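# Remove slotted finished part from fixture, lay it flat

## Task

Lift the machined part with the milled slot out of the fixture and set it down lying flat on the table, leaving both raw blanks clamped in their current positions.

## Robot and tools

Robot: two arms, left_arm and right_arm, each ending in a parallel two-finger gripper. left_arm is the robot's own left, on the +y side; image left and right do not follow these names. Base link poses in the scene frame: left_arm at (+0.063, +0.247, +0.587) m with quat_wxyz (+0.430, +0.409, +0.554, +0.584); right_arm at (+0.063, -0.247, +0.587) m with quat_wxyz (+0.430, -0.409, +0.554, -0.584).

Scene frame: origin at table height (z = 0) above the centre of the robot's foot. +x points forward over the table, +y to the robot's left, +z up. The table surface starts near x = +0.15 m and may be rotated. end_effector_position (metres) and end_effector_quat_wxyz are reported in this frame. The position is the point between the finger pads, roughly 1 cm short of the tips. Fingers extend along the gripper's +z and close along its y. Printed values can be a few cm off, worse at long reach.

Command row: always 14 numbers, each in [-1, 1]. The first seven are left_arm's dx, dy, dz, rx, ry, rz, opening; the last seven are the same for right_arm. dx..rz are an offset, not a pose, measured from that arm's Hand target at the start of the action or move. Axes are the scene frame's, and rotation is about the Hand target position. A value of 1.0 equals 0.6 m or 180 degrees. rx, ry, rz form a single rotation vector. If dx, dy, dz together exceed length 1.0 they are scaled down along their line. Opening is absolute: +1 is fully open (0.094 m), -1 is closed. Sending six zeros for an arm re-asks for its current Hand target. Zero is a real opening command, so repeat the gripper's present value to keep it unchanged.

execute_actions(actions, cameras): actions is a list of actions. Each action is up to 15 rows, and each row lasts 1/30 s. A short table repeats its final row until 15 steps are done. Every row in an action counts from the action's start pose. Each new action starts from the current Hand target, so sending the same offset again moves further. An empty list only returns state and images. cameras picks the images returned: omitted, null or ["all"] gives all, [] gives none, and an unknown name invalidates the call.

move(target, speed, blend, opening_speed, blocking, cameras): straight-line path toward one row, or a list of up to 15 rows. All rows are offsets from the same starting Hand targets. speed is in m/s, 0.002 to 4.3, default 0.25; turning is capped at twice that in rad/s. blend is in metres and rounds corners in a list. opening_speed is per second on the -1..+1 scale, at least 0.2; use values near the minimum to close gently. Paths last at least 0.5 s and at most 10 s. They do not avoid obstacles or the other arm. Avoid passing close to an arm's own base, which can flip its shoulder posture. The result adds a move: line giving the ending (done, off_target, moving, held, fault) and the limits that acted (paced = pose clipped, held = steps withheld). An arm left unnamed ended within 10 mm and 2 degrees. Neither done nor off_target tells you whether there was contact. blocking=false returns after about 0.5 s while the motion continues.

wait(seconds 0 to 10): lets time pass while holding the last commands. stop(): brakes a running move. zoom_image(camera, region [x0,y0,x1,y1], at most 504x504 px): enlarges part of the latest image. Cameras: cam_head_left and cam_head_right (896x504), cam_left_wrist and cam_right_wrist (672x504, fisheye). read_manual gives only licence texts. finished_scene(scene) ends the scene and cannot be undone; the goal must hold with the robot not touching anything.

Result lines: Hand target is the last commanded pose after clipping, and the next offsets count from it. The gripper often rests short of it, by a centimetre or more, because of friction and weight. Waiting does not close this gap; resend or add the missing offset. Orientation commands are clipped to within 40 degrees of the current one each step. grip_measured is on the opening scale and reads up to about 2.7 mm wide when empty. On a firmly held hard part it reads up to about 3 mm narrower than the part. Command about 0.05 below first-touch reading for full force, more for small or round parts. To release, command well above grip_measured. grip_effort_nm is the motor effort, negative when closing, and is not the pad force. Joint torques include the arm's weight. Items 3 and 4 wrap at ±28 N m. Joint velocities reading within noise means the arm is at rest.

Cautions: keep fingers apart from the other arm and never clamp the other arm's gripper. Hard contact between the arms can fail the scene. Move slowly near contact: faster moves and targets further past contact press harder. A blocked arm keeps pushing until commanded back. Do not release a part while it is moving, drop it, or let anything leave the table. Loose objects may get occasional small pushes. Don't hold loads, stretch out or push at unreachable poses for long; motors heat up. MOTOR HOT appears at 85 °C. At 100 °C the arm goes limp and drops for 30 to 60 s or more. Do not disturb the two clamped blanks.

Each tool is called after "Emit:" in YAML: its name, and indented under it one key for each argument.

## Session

Emit:
execute_actions:
  actions: []

Emit:
zoom_image:
  camera: "cam_head_left"
  region: [350, 150, 750, 450]

Scene clock: 0.00 s.
left_arm: end_effector_position=(+0.4264, +0.0841, +0.1498) grip_measured=+1.000 grip_effort_nm=n/a end_effector_quat_wxyz=(+0.022, +0.648, +0.756, -0.087) | right_arm: end_effector_position=(+0.3555, -0.3688, +0.2705) grip_measured=+1.000 grip_effort_nm=n/a end_effector_quat_wxyz=(+0.113, -0.580, +0.807, +0.008)
Joint positions: left_arm=[-2.272 1.255 0.734 0.314 -0.56 1.592 0.094] | right_arm=[1.209 0.552 0.268 0.37 -0.55 -1.505 0.094]
Joint velocities: within noise
Joint torques (N m): no reading
Motor temperatures (°C): left_arm=[30 25 28 25 25 25 26] | right_arm=[29 30 29 25 27 27 24]
Heat: left arm: hottest waist 30 °C; right arm: hottest shoulder 30 °C.
Hand target: left_arm +0.4247, +0.0832, +0.1525; +0.025, +0.650, +0.755, -0.089 | right_arm +0.3542, -0.3678, +0.2706; +0.115, -0.579, +0.808, +0.009
Tool commands: left_gripper/opening=+1.0 right_gripper/opening=+1.0

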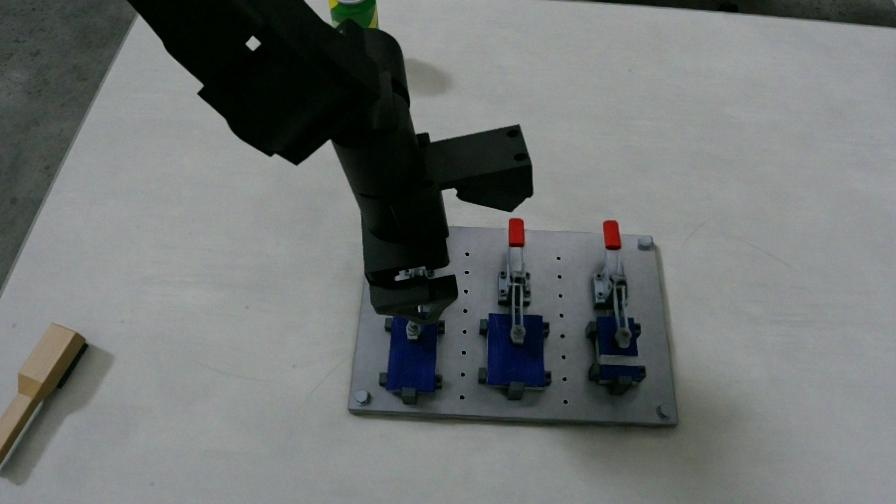

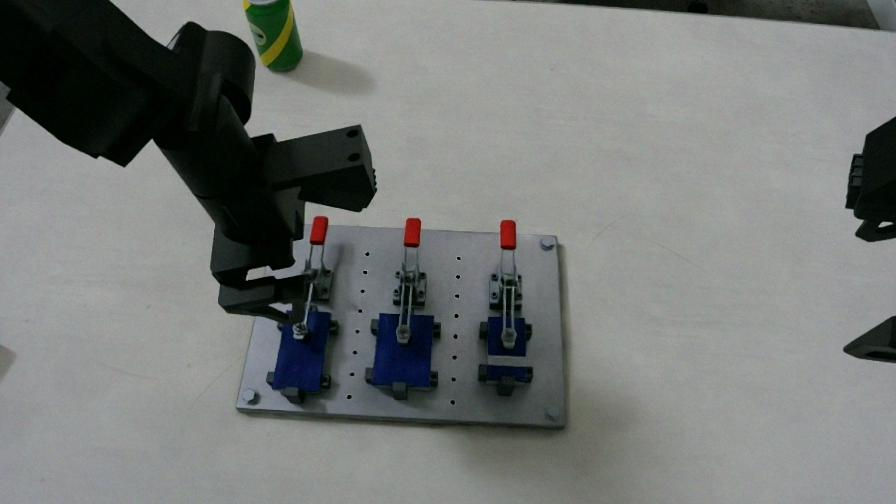

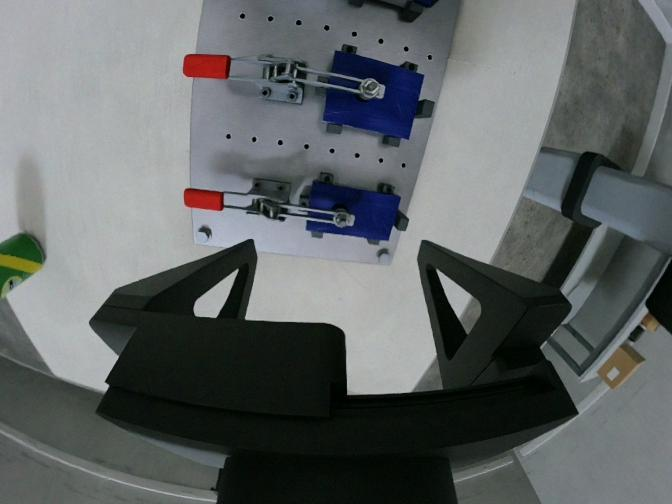

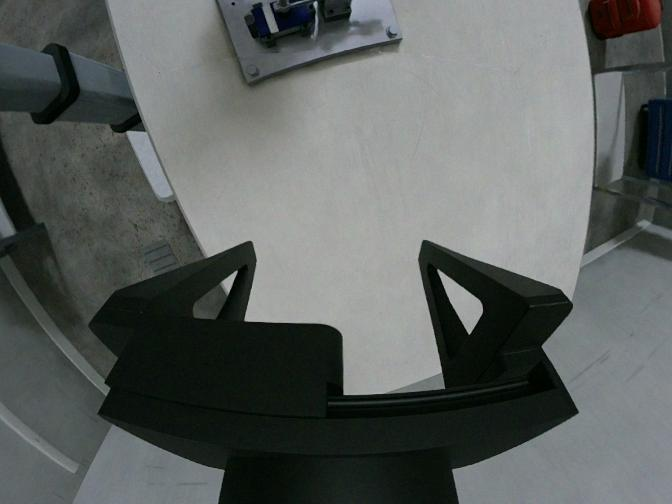

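Scaled by 1.260 from the camera's 896x504 image, which has a finer 1280x720 frame.

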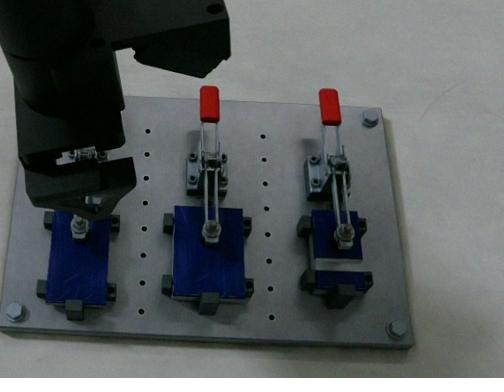

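Emit:
move:
  target: [-0.05,0.25,0.13,0,0,0,1,0.298,0.3857,-0.201,-0.099,0.216,-0.401,0.1]
  speed: 0.35

Emit:
zoom_image:
  camera: "cam_right_wrist"
  region: [240, 120, 440, 320]

Scene clock: 34.53 s.
left_arm: end_effector_position=(+0.3972, +0.2291, +0.2260) grip_measured=+1.000 grip_effort_nm=-0.012 end_effector_quat_wxyz=(+0.023, +0.644, +0.759, -0.091) | right_arm: end_effector_position=(+0.5354, -0.1449, +0.1509) grip_measured=+0.102 grip_effort_nm=-0.090 end_effector_quat_wxyz=(+0.234, -0.020, -0.972, +0.001)
Joint positions: left_arm=[-1.984 0.734 0.482 0.065 -0.269 1.642 0.094] | right_arm=[2.271 1.242 1.287 -0.736 0.715 0.196 0.052]
Joint velocities: within noise
Joint torques (N m): left_arm=[-0.32 -12.28 -1.58 -0.31 0.18 0.09] | right_arm=[8.64 -8.29 0.85 -0.84 -0.17 0.18]
Motor temperatures (°C): left_arm=[30 26 28 25 25 25 26] | right_arm=[29 30 29 25 27 27 24]
Heat: left arm: hottest waist 30 °C; right arm: hottest shoulder 30 °C.
Hand target: left_arm +0.3946, +0.2331, +0.2305; +0.025, +0.650, +0.754, -0.089 | right_arm +0.5330, -0.1362, +0.1501; -0.242, +0.021, +0.970, +0.005
Off the commanded pose: left_arm 0.007 m, 1 deg | right_arm 0.009 m, 1 deg.
move: done

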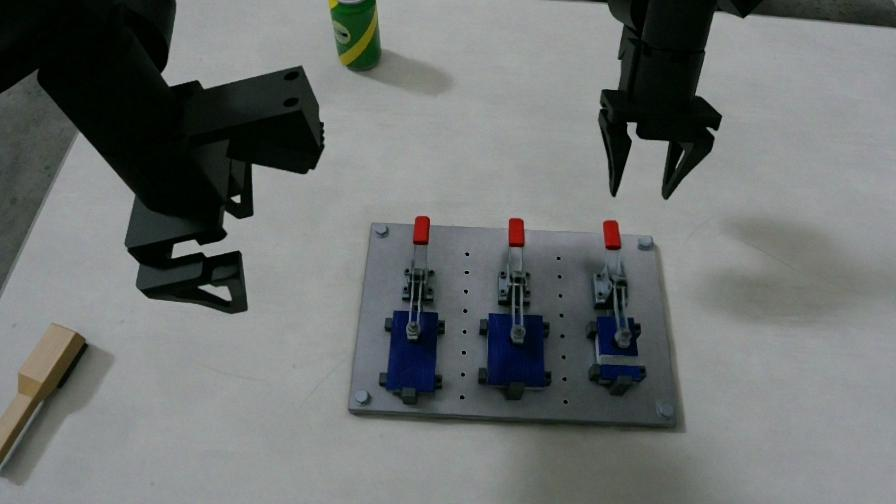

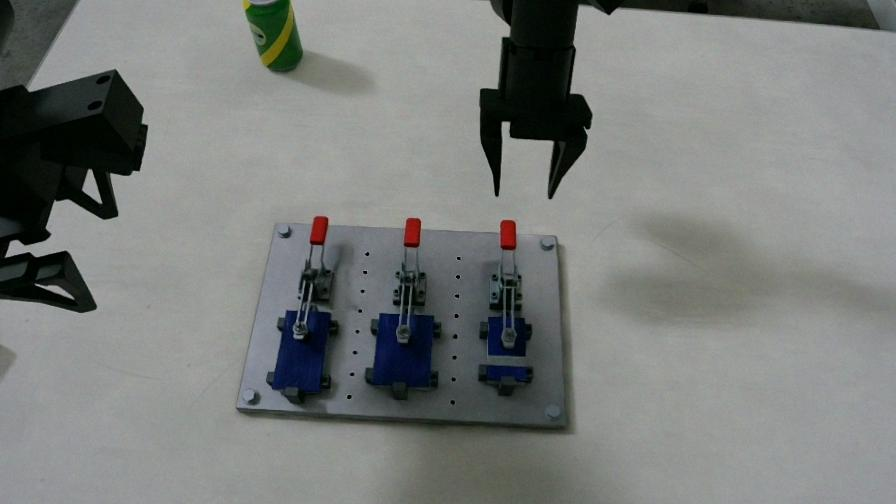

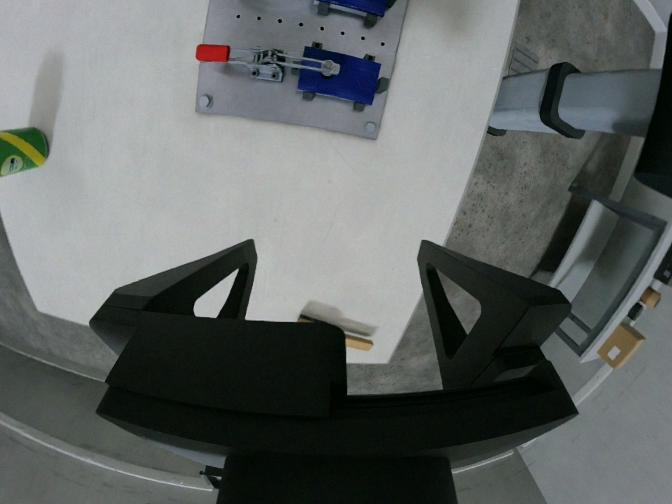

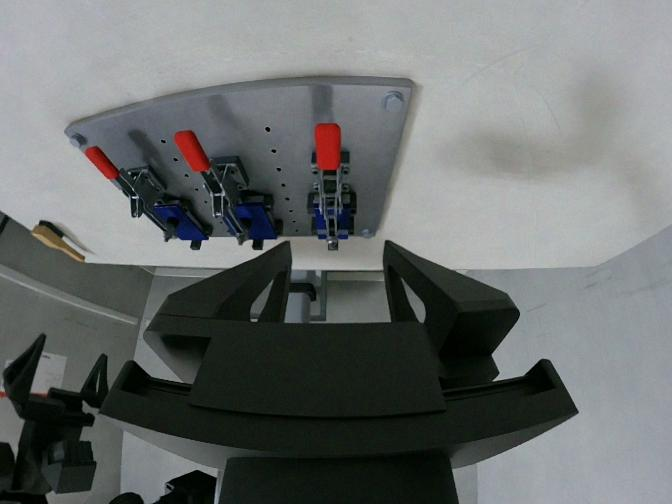

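Scaled by 2.520 from the camera's 672x504 image, which has a finer 960x720 frame.

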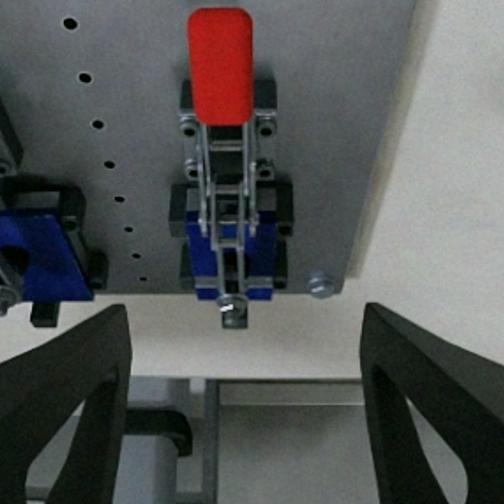

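Emit:
move:
  target: [0,0,0,0,0,0,1,-0.0083,-0.001,-0.1835,0,0,0,0]
  speed: 0.15
  cameras: ["cam_right_wrist"]

Emit:
zoom_image:
  camera: "cam_right_wrist"
  region: [240, 160, 440, 320]

Scene clock: 56.10 s.
left_arm: end_effector_position=(+0.3972, +0.2291, +0.2260) grip_measured=+1.000 grip_effort_nm=-0.012 end_effector_quat_wxyz=(+0.023, +0.644, +0.759, -0.091) | right_arm: end_effector_position=(+0.5329, -0.1336, +0.0488) grip_measured=+0.002 grip_effort_nm=-0.095 end_effector_quat_wxyz=(+0.239, -0.026, -0.971, -0.006)
Joint positions: left_arm=[-1.984 0.734 0.482 0.065 -0.269 1.642 0.094] | right_arm=[2.147 1.463 1.468 -0.648 0.6 0.117 0.047]
Joint velocities: within noise
Joint torques (N m): left_arm=[-0.26 -12.28 -1.58 -0.31 0.18 0.08] | right_arm=[7.41 -9.58 0.17 0.06 -0.15 -0.14]
Motor temperatures (°C): left_arm=[29 26 28 25 25 25 26] | right_arm=[29 30 29 25 27 27 24]
Heat: left arm: hottest waist 29 °C; right arm: hottest shoulder 30 °C.
Hand target: left_arm +0.3945, +0.2331, +0.2305; +0.025, +0.650, +0.754, -0.089 | right_arm +0.5280, -0.1368, +0.0400; -0.242, +0.021, +0.970, +0.005
Off the commanded pose: left_arm 0.007 m, 1 deg | right_arm 0.011 m, 1 deg.
move: off_target (right_arm)
Images, in order (width x height): cam_right_wrist 672x504.

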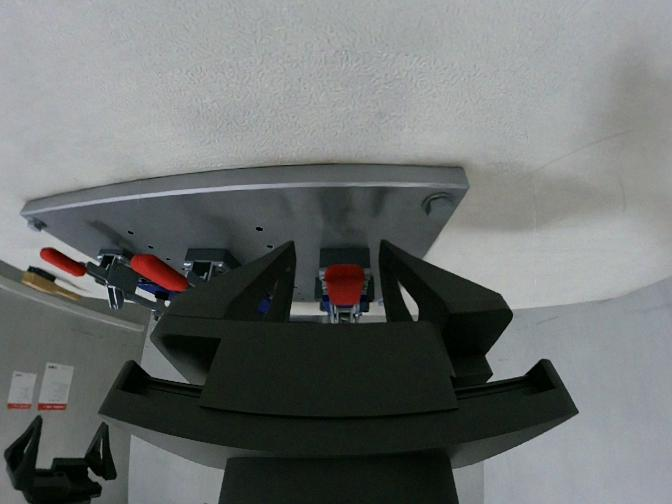

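Scaled by 2.520 from the camera's 672x504 image, which has a finer 960x720 frame.

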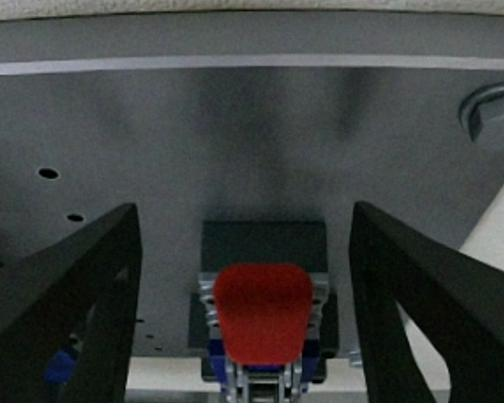

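Emit:
move:
  target:
    - [0,0,0,0,0,0,1,0,-0.0083,-0.0067,0,0,0,0]
    - [0,0,0,0,0,0,1,0,-0.0083,-0.0067,0,0,0,-0.7]
    - [0,0,0,0,0,0,1,-0.0065,-0.008,0.0253,-0.0048,-0.111,0,-0.7]
    - [0,0,0,0,0,0,1,-0.0213,-0.0074,0.0525,-0.0097,-0.222,0,-0.7]
    - [0,0,0,0,0,0,1,-0.039,-0.0066,0.0698,-0.014,-0.322,0,-0.7]
  speed: [0.1,0.1,0.14,0.14,0.14]
  blend: [0,0,0.004,0.004,0]
  opening_speed: 1.2
  cameras: ["cam_right_wrist","cam_left_wrist","cam_head_right"]

Emit:
zoom_image:
  camera: "cam_right_wrist"
  region: [240, 160, 440, 320]

Scene clock: 87.13 s.
left_arm: end_effector_position=(+0.3974, +0.2292, +0.2260) grip_measured=+1.000 grip_effort_nm=-0.007 end_effector_quat_wxyz=(+0.024, +0.644, +0.759, -0.091) | right_arm: end_effector_position=(+0.5158, -0.1355, +0.0839) grip_measured=-0.694 grip_effort_nm=-1.028 end_effector_quat_wxyz=(+0.259, +0.024, +0.966, -0.003)
Joint positions: left_arm=[-1.984 0.733 0.482 0.065 -0.269 1.642 0.094] | right_arm=[2.104 1.528 0.82 1.191 0.346 -0.457 0.014]
Joint velocities: within noise
Joint torques (N m): left_arm=[-0.26 -12.22 -1.58 -0.32 0.18 0.08] | right_arm=[5.95 -6.18 -5.67 2.18 -0.44 -0.03]
Motor temperatures (°C): left_arm=[29 26 28 25 25 25 26] | right_arm=[29 31 29 25 27 27 24]
Heat: left arm: hottest waist 29 °C; right arm: hottest shoulder 31 °C.
Hand target: left_arm +0.3946, +0.2331, +0.2305; +0.025, +0.650, +0.754, -0.089 | right_arm +0.5047, -0.1409, +0.0819; +0.259, +0.021, +0.966, -0.006
Off the commanded pose: left_arm 0.007 m, 1 deg | right_arm 0.013 m, 1 deg.
move: off_target (right_arm); target 2's new opening was sent with right_arm's hand 0.012 m and 1 deg from that target
Images, in order (width x height): cam_head_right 896x504, cam_left_wrist 672x504, cam_right_wrist 672x504.

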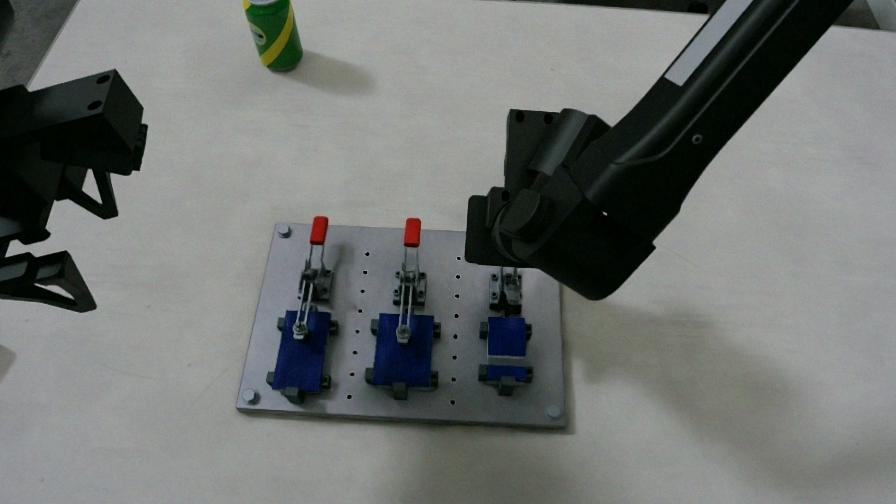

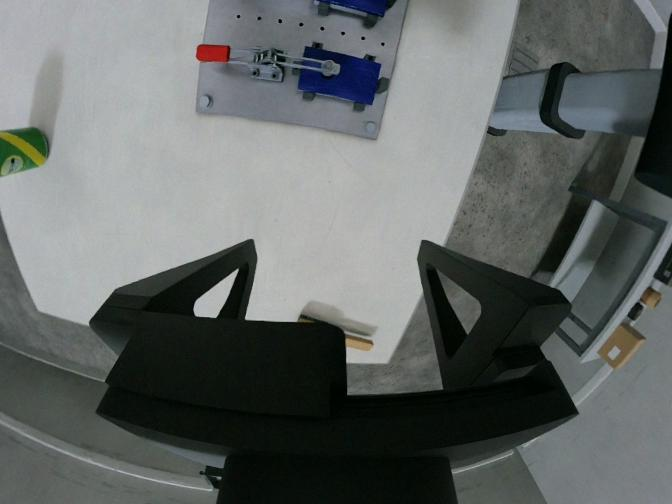

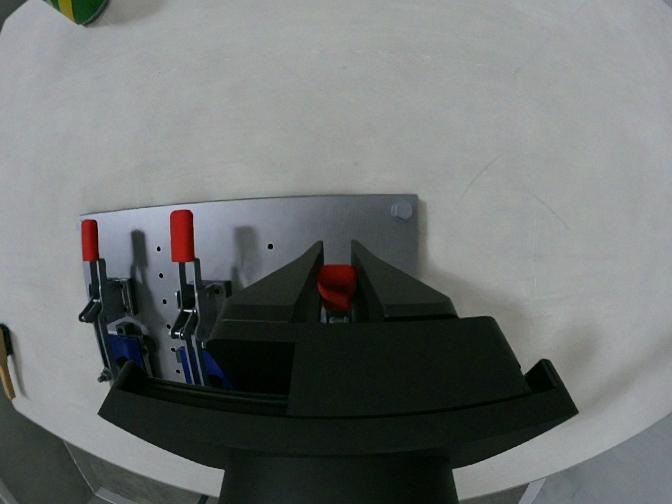

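Scaled by 2.520 from the camera's 672x504 image, which has a finer 960x720 frame.

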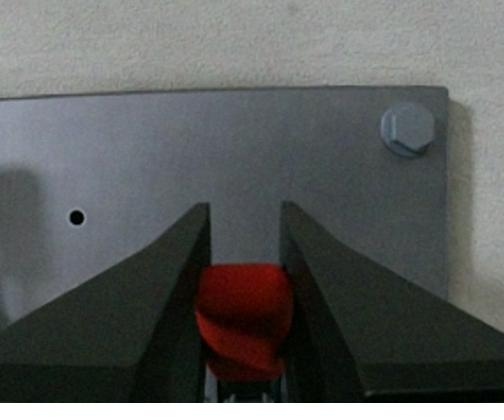

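Emit:
move:
  target:
    - [0,0,0,0,0,0,1,0.012,0.006,0.003,0,0,0,-0.7]
    - [0,0,0,0,0,0,1,0.012,0.006,0.003,0,0,0,-0.1]
    - [0,0,0,0,0,0,1,0.012,0.006,0.125,0,0,0,-0.1]
    - [0,0,0,0,0,0,1,-0.186,0.0198,0.1135,0.0028,0.0645,0,-0.1]
    - [0,0,0,0,0,0,1,-0.186,0.0198,0.005,0.0028,0.0645,0,0.4]
  speed: [0.1,0.1,0.2,0.3,0.2]
  blend: [0,0,0.02,0.02,0]
  cameras: ["cam_right_wrist","cam_head_left"]

Emit:
zoom_image:
  camera: "cam_right_wrist"
  region: [240, 160, 440, 320]

Scene clock: 112.63 s.
left_arm: end_effector_position=(+0.3974, +0.2292, +0.2260) grip_measured=+1.000 grip_effort_nm=-0.007 end_effector_quat_wxyz=(+0.024, +0.644, +0.759, -0.091) | right_arm: end_effector_position=(+0.3937, -0.1259, +0.0917) grip_measured=+0.398 grip_effort_nm=0.095 end_effector_quat_wxyz=(+0.158, +0.012, +0.987, -0.002)
Joint positions: left_arm=[-1.984 0.733 0.482 0.065 -0.269 1.642 0.094] | right_arm=[2.096 1.621 0.653 1.246 0.422 -0.402 0.066]
Joint velocities: within noise
Joint torques (N m): left_arm=[-0.26 -12.22 -1.59 -0.32 0.17 0.08] | right_arm=[6.01 -4.42 -5.03 1.07 -0.26 0.17]
Motor temperatures (°C): left_arm=[29 26 28 25 25 25 25] | right_arm=[29 30 30 25 27 27 25]
Heat: left arm: hottest waist 29 °C; right arm: hottest shoulder 30 °C.
Hand target: left_arm +0.3946, +0.2331, +0.2305; +0.025, +0.650, +0.754, -0.089 | right_arm +0.3931, -0.1291, +0.0849; +0.160, +0.021, +0.987, -0.004
Off the commanded pose: left_arm 0.007 m, 1 deg | right_arm 0.007 m, 1 deg.
move: done
Images, in order (width x height): cam_head_left 896x504, cam_right_wrist 672x504.

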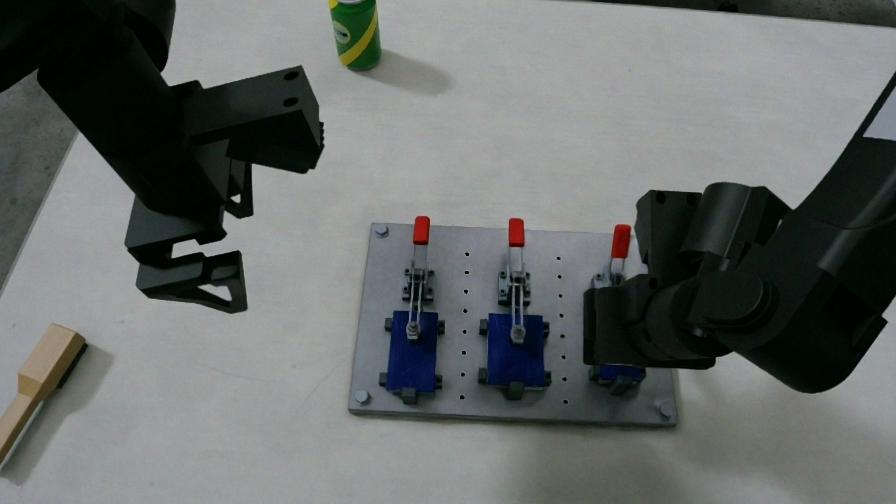

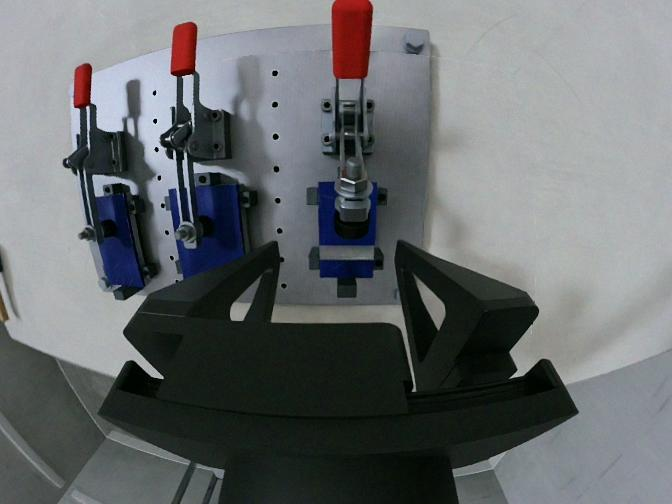

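Scaled by 2.520 from the camera's 672x504 image, which has a finer 960x720 frame.

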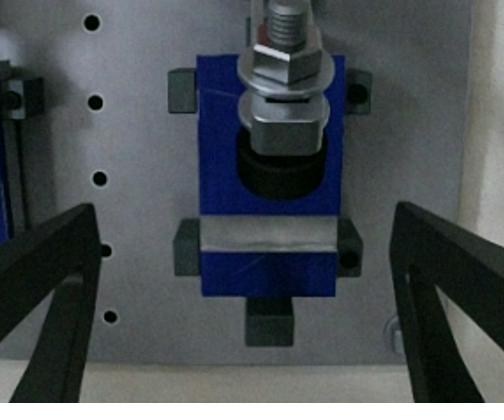

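Emit:
move:
  target: [0,0,0,0,0,0,1,0.0055,-0.0123,-0.057,0,0,0,0.3]
  speed: 0.15
  cameras: ["cam_right_wrist"]

Emit:
zoom_image:
  camera: "cam_right_wrist"
  region: [240, 160, 440, 320]

Scene clock: 168.30 s.
left_arm: end_effector_position=(+0.3974, +0.2292, +0.2260) grip_measured=+1.000 grip_effort_nm=-0.012 end_effector_quat_wxyz=(+0.024, +0.644, +0.759, -0.091) | right_arm: end_effector_position=(+0.4003, -0.1329, +0.0588) grip_measured=+0.302 grip_effort_nm=-0.095 end_effector_quat_wxyz=(+0.163, +0.015, +0.986, -0.003)
Joint positions: left_arm=[-1.984 0.733 0.482 0.065 -0.269 1.642 0.094] | right_arm=[2.047 1.664 0.734 1.215 0.373 -0.387 0.061]
Joint velocities: within noise
Joint torques (N m): left_arm=[-0.26 -12.22 -1.58 -0.31 0.17 0.08] | right_arm=[5.66 -4.78 -5.08 0.62 -0.26 0.17]
Motor temperatures (°C): left_arm=[29 26 27 25 25 25 25] | right_arm=[29 30 30 25 27 27 24]
Heat: left arm: hottest waist 29 °C; right arm: hottest shoulder 30 °C.
Hand target: left_arm +0.3945, +0.2331, +0.2305; +0.025, +0.650, +0.754, -0.089 | right_arm +0.3964, -0.1364, +0.0506; +0.160, +0.021, +0.987, -0.004
Off the commanded pose: left_arm 0.007 m, 1 deg | right_arm 0.010 m, 1 deg.
move: done
Images, in order (width x height): cam_right_wrist 672x504.

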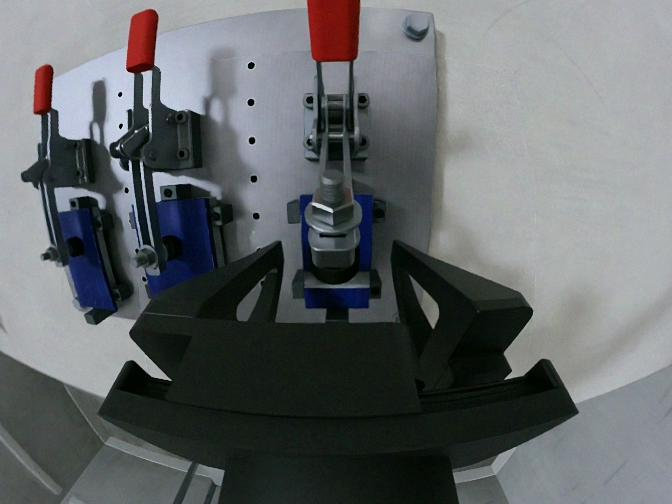

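Scaled by 2.520 from the camera's 672x504 image, which has a finer 960x720 frame.

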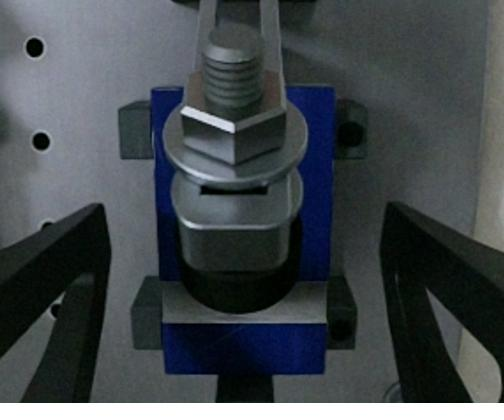

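Emit:
move:
  target:
    - [0,0,0,0,0,0,1,-0.003,0,-0.036,0,0,0,0.3]
    - [0,0,0,0,0,0,1,-0.003,0,-0.036,0,0,0,-0.25]
  speed: 0.1
  opening_speed: 1.0
  cameras: ["cam_right_wrist"]

Scene clock: 213.73 s.
left_arm: end_effector_position=(+0.3974, +0.2292, +0.2260) grip_measured=+1.000 grip_effort_nm=-0.007 end_effector_quat_wxyz=(+0.024, +0.644, +0.759, -0.091) | right_arm: end_effector_position=(+0.3987, -0.1323, +0.0372) grip_measured=-0.171 grip_effort_nm=-1.028 end_effector_quat_wxyz=(+0.164, +0.015, +0.986, -0.003)
Joint positions: left_arm=[-1.984 0.733 0.482 0.065 -0.269 1.642 0.094] | right_arm=[2.025 1.708 0.787 1.203 0.352 -0.379 0.039]
Joint velocities: within noise
Joint torques (N m): left_arm=[-0.26 -12.28 -1.59 -0.31 0.18 0.08] | right_arm=[5.77 -4.89 -5.04 0.62 -0.23 0.17]
Motor temperatures (°C): left_arm=[29 26 27 25 25 25 25] | right_arm=[29 29 30 25 27 27 24]
Heat: left arm: hottest waist 29 °C; right arm: hottest elbow 30 °C.
Hand target: left_arm +0.3945, +0.2331, +0.2305; +0.025, +0.650, +0.754, -0.089 | right_arm +0.3947, -0.1364, +0.0291; +0.160, +0.021, +0.987, -0.004
Off the commanded pose: left_arm 0.007 m, 1 deg | right_arm 0.010 m, 1 deg.
move: done; target 2's new opening was sent with right_arm's hand 0.011 m and 1 deg from that target
Images, in order (width x height): cam_right_wrist 672x504.

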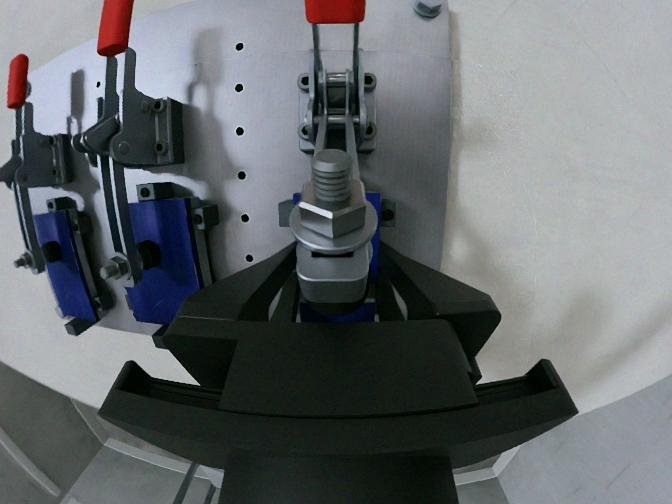

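Emit:
move:
  target:
    - [0,0,0,0,0,0,1,0,0,0.068,0,0,0,-0.25]
    - [0,0,0,0,0,0,1,-0.117,0.005,0.075,0,0,0,-0.25]
    - [0,0,0,0,0,0,1,-0.117,0.005,0.23,0,0,0,-0.25]
    - [0,0,0,0,0,0,1,-0.011,-0.3227,0.22,0,0,0,-0.25]
    - [0,0,0,0,0,0,1,-0.011,-0.3227,0.005,0,0,0,-0.25]
  speed: [0.08,0.12,0.2,0.25,0.18]
  blend: [0,0.02,0.04,0.04,0]
  cameras: ["cam_right_wrist","cam_head_left"]

Emit:
zoom_image:
  camera: "cam_head_left"
  region: [560, 250, 860, 450]

Scene clock: 226.57 s.
left_arm: end_effector_position=(+0.3974, +0.2292, +0.2260) grip_measured=+1.000 grip_effort_nm=-0.012 end_effector_quat_wxyz=(+0.024, +0.644, +0.759, -0.091) | right_arm: end_effector_position=(+0.3881, -0.3255, +0.0356) grip_measured=-0.172 grip_effort_nm=-1.033 end_effector_quat_wxyz=(+0.157, +0.014, +0.988, -0.004)
Joint positions: left_arm=[-1.984 0.733 0.482 0.065 -0.269 1.642 0.094] | right_arm=[1.59 1.493 0.708 1.037 -0.062 -0.265 0.039]
Joint velocities: within noise
Joint torques (N m): left_arm=[-0.26 -12.22 -1.58 -0.32 0.18 0.08] | right_arm=[-0.03 -6.83 -5.15 1.17 -0.24 0.17]
Motor temperatures (°C): left_arm=[29 26 27 25 25 25 25] | right_arm=[29 29 31 25 27 27 25]
Heat: left arm: hottest waist 29 °C; right arm: hottest elbow 31 °C.
Hand target: left_arm +0.3945, +0.2331, +0.2305; +0.025, +0.650, +0.754, -0.089 | right_arm +0.3880, -0.3300, +0.0321; +0.160, +0.021, +0.987, -0.004
Off the commanded pose: left_arm 0.007 m, 1 deg | right_arm 0.006 m, 1 deg.
move: done
Images, in order (width x height): cam_head_left 896x504, cam_right_wrist 672x504.

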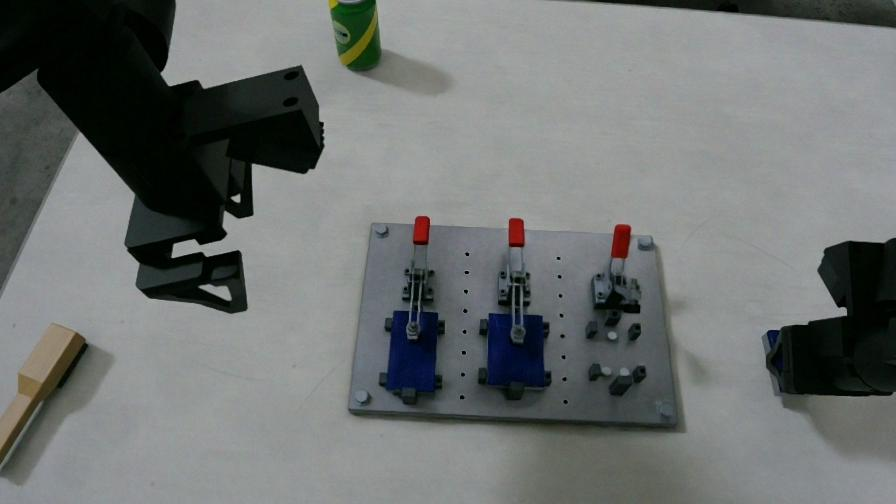

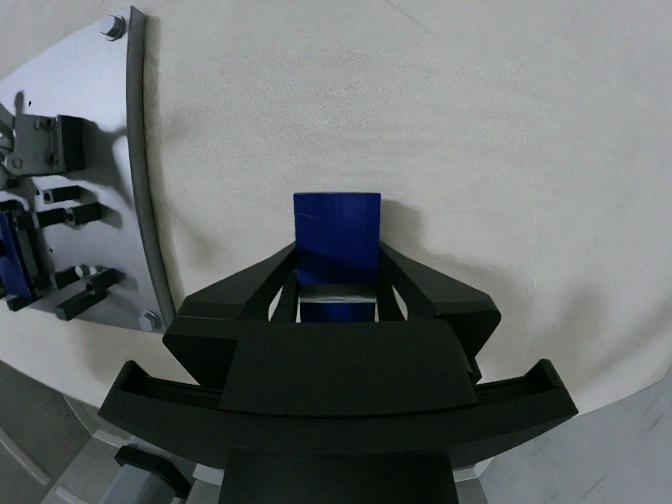

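Scaled by 1.680 from the camera's 896x504 image, which has a finer 1280x720 frame.

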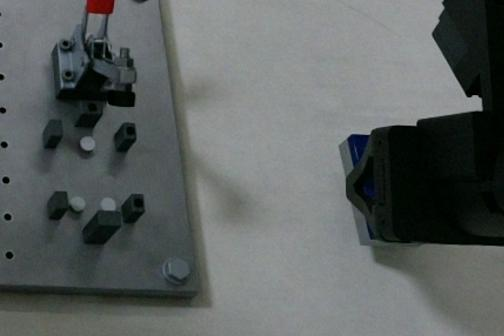

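Emit:
move:
  target: [0,0,0,0,0,0,1,0,0,-0.028,0,0,0,-0.25]
  speed: 0.06
  cameras: ["cam_right_wrist","cam_head_left"]

Emit:
zoom_image:
  camera: "cam_head_left"
  region: [720, 290, 840, 410]

Scene clock: 234.40 s.
left_arm: end_effector_position=(+0.3975, +0.2292, +0.2261) grip_measured=+1.000 grip_effort_nm=-0.012 end_effector_quat_wxyz=(+0.024, +0.644, +0.759, -0.091) | right_arm: end_effector_position=(+0.3895, -0.3256, +0.0196) grip_measured=-0.172 grip_effort_nm=-1.033 end_effector_quat_wxyz=(+0.159, +0.013, +0.987, -0.004)
Joint positions: left_arm=[-1.984 0.733 0.482 0.065 -0.269 1.642 0.094] | right_arm=[1.59 1.532 0.752 1.037 -0.062 -0.265 0.039]
Joint velocities: within noise
Joint torques (N m): left_arm=[-0.26 -12.28 -1.58 -0.32 0.18 0.08] | right_arm=[-0.09 -6.83 -5.01 1.03 -0.24 0.17]
Motor temperatures (°C): left_arm=[29 26 27 25 25 25 25] | right_arm=[29 29 30 25 27 27 25]
Heat: left arm: hottest waist 29 °C; right arm: hottest elbow 30 °C.
Hand target: left_arm +0.3946, +0.2331, +0.2305; +0.025, +0.650, +0.754, -0.089 | right_arm +0.3880, -0.3300, +0.0153; +0.160, +0.021, +0.987, -0.004
Off the commanded pose: left_arm 0.007 m, 1 deg | right_arm 0.006 m, 1 deg.
move: done
Images, in order (width x height): cam_head_left 896x504, cam_right_wrist 672x504.

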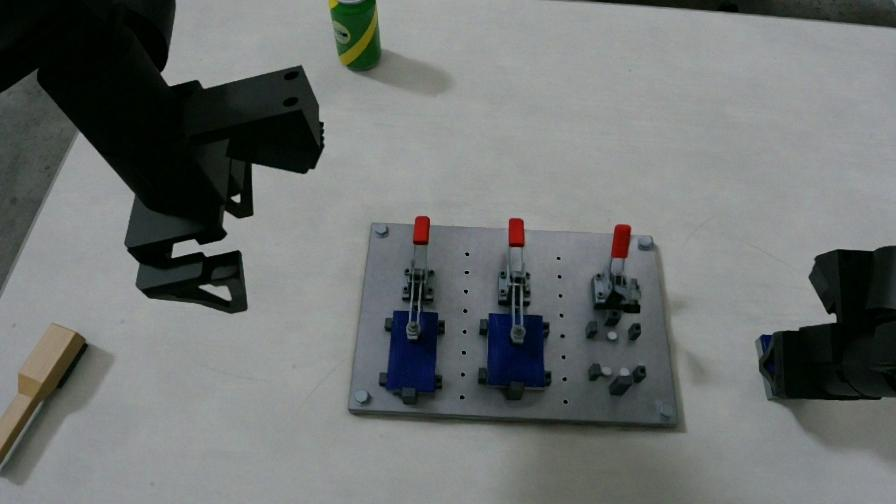

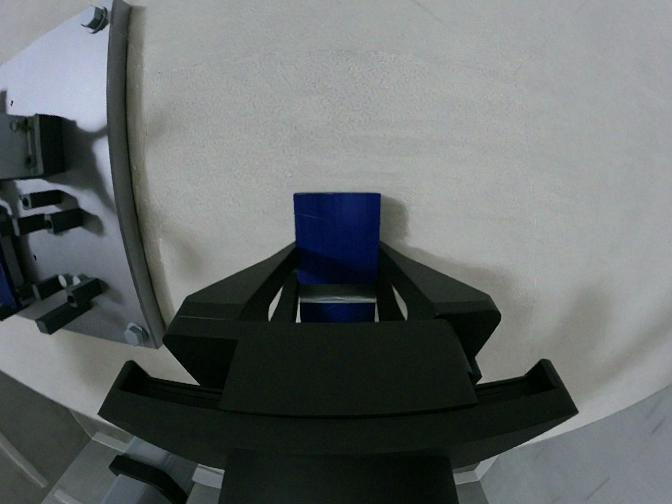

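Scaled by 4.200 from the camera's 896x504 image, which has a finer 1280x720 frame.

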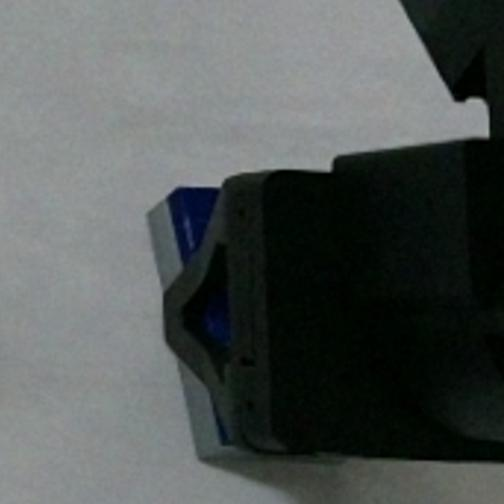

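Emit:
move:
  target: [0,0,0,0,0,0,1,0,0,-0.009,0,0,0,-0.25]
  speed: 0.04
  cameras: ["cam_right_wrist"]

Scene clock: 240.33 s.
left_arm: end_effector_position=(+0.3975, +0.2292, +0.2261) grip_measured=+1.000 grip_effort_nm=-0.012 end_effector_quat_wxyz=(+0.024, +0.644, +0.759, -0.091) | right_arm: end_effector_position=(+0.3902, -0.3255, +0.0190) grip_measured=-0.172 grip_effort_nm=-1.028 end_effector_quat_wxyz=(+0.160, +0.013, +0.987, -0.004)
Joint positions: left_arm=[-1.984 0.733 0.482 0.065 -0.269 1.642 0.094] | right_arm=[1.59 1.534 0.755 1.039 -0.064 -0.265 0.039]
Joint velocities: within noise
Joint torques (N m): left_arm=[-0.26 -12.22 -1.58 -0.31 0.17 0.08] | right_arm=[-0.32 -6.07 -4.05 0.94 -0.23 0.17]
Motor temperatures (°C): left_arm=[29 26 27 25 25 25 25] | right_arm=[29 29 30 25 27 27 25]
Heat: left arm: hottest waist 29 °C; right arm: hottest elbow 30 °C.
Hand target: left_arm +0.3946, +0.2331, +0.2305; +0.025, +0.650, +0.754, -0.089 | right_arm +0.3878, -0.3299, +0.0099; +0.160, +0.021, +0.987, -0.004
Off the commanded pose: left_arm 0.007 m, 1 deg | right_arm 0.010 m, 1 deg.
move: done
Images, in order (width x height): cam_right_wrist 672x504.

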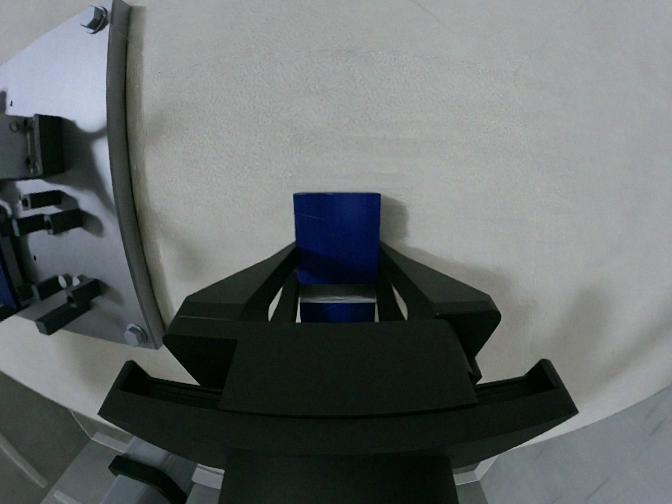

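Emit:
move:
  target:
    - [0,0,0,0,0,0,1,0,0,0.006,0,0,0,-0.25]
    - [0,0,0,0,0,0,1,0,0,0.006,0,0,0,0.2]
    - [0,0,0,0,0,0,1,0,0,0.17,0,0,0,0.2]
  speed: [0.05,0.05,0.15]
  opening_speed: 0.6

Emit:
zoom_image:
  camera: "cam_right_wrist"
  region: [240, 120, 440, 320]

Emit:
zoom_image:
  camera: "cam_head_left"
  region: [350, 200, 850, 450]

Scene clock: 251.67 s.
left_arm: end_effector_position=(+0.3975, +0.2292, +0.2261) grip_measured=+1.000 grip_effort_nm=-0.012 end_effector_quat_wxyz=(+0.024, +0.644, +0.759, -0.091) | right_arm: end_effector_position=(+0.4057, -0.3320, +0.1038) grip_measured=+0.198 grip_effort_nm=0.085 end_effector_quat_wxyz=(+0.177, +0.013, +0.984, -0.009)
Joint positions: left_arm=[-1.984 0.733 0.482 0.065 -0.269 1.642 0.094] | right_arm=[1.59 1.295 0.554 1.036 -0.064 -0.265 0.056]
Joint velocities: within noise
Joint torques (N m): left_arm=[-0.21 -12.22 -1.58 -0.32 0.18 0.08] | right_arm=[-0.03 -8.53 -8.73 0.73 -0.09 0.17]
Motor temperatures (°C): left_arm=[29 26 27 25 25 25 25] | right_arm=[29 29 30 25 27 27 25]
Heat: left arm: hottest waist 29 °C; right arm: hottest elbow 30 °C.
Hand target: left_arm +0.3946, +0.2331, +0.2305; +0.025, +0.650, +0.754, -0.089 | right_arm +0.3880, -0.3299, +0.1118; +0.160, +0.021, +0.987, -0.004
Off the commanded pose: left_arm 0.007 m, 1 deg | right_arm 0.020 m, 2 deg.
move: off_target (right_arm)

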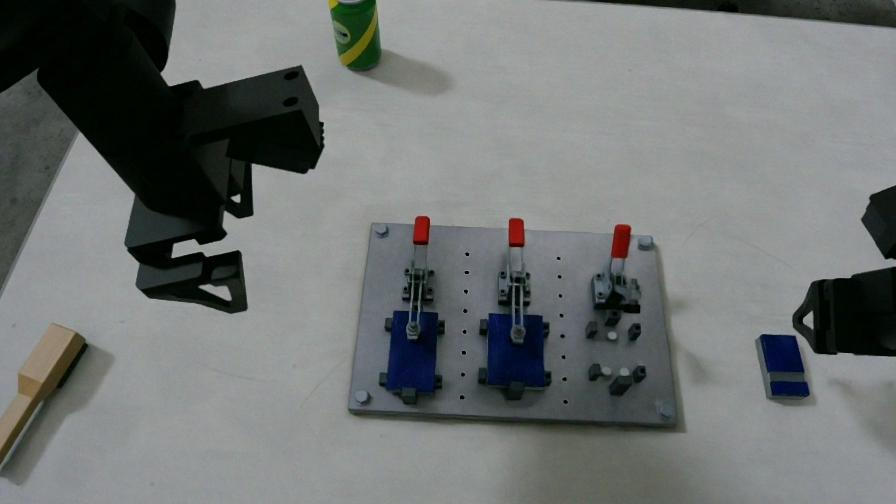

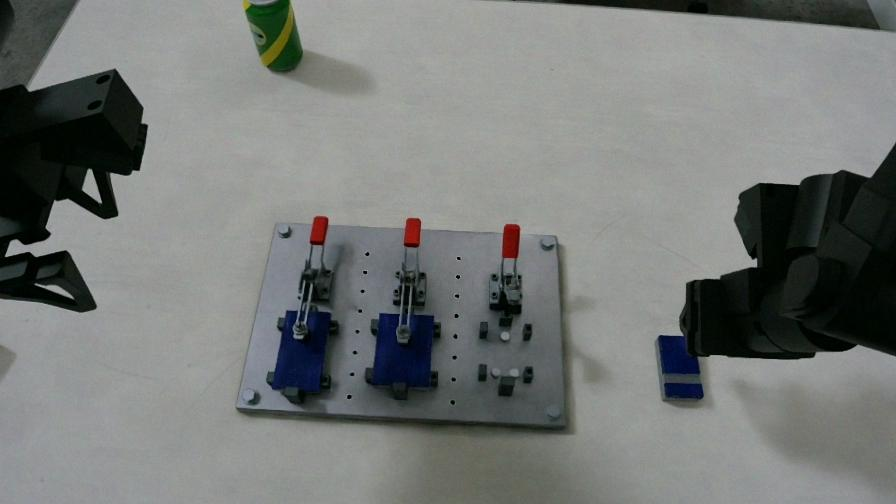

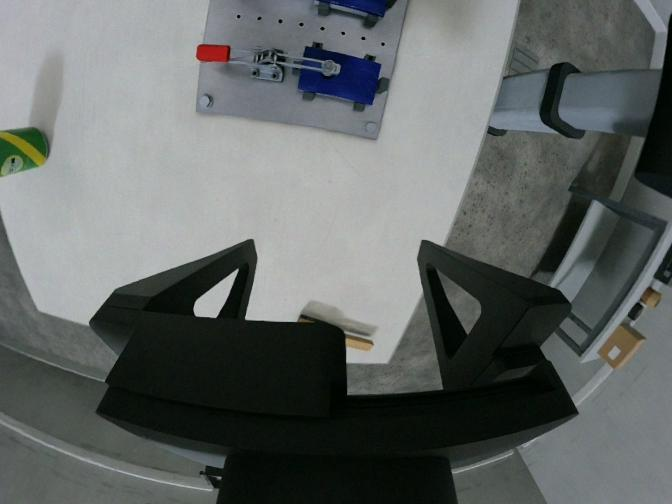

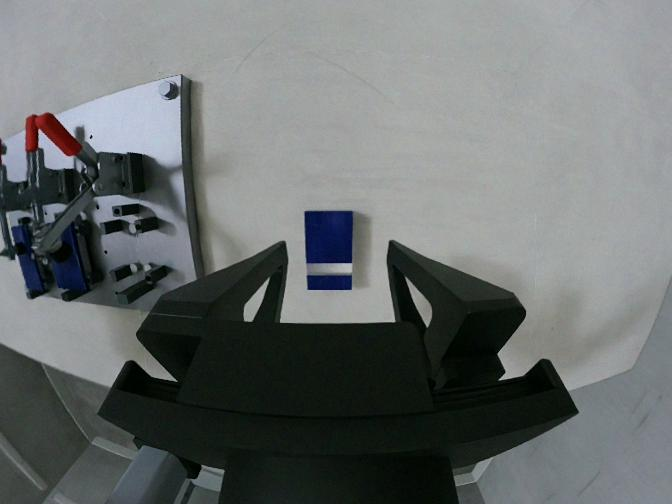

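Scaled by 2.520 from the camera's 672x504 image, which has a finer 960x720 frame.

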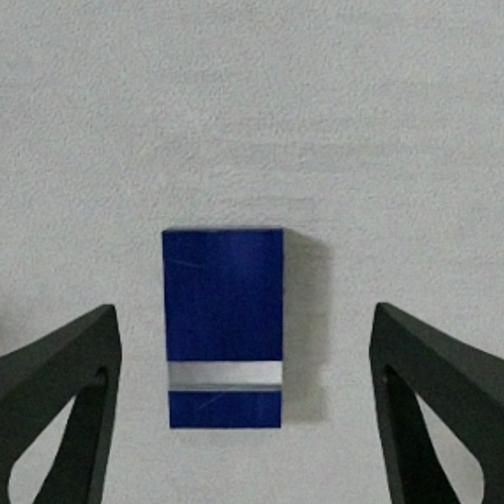

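Scaled by 1.008 from the camera's 896x504 image, which has a finer 1280x720 frame.

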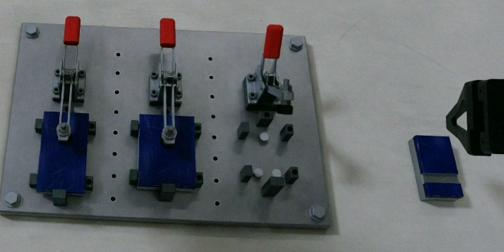

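Emit:
finished_scene:
  scene: 2

The scene is finished: the task was done.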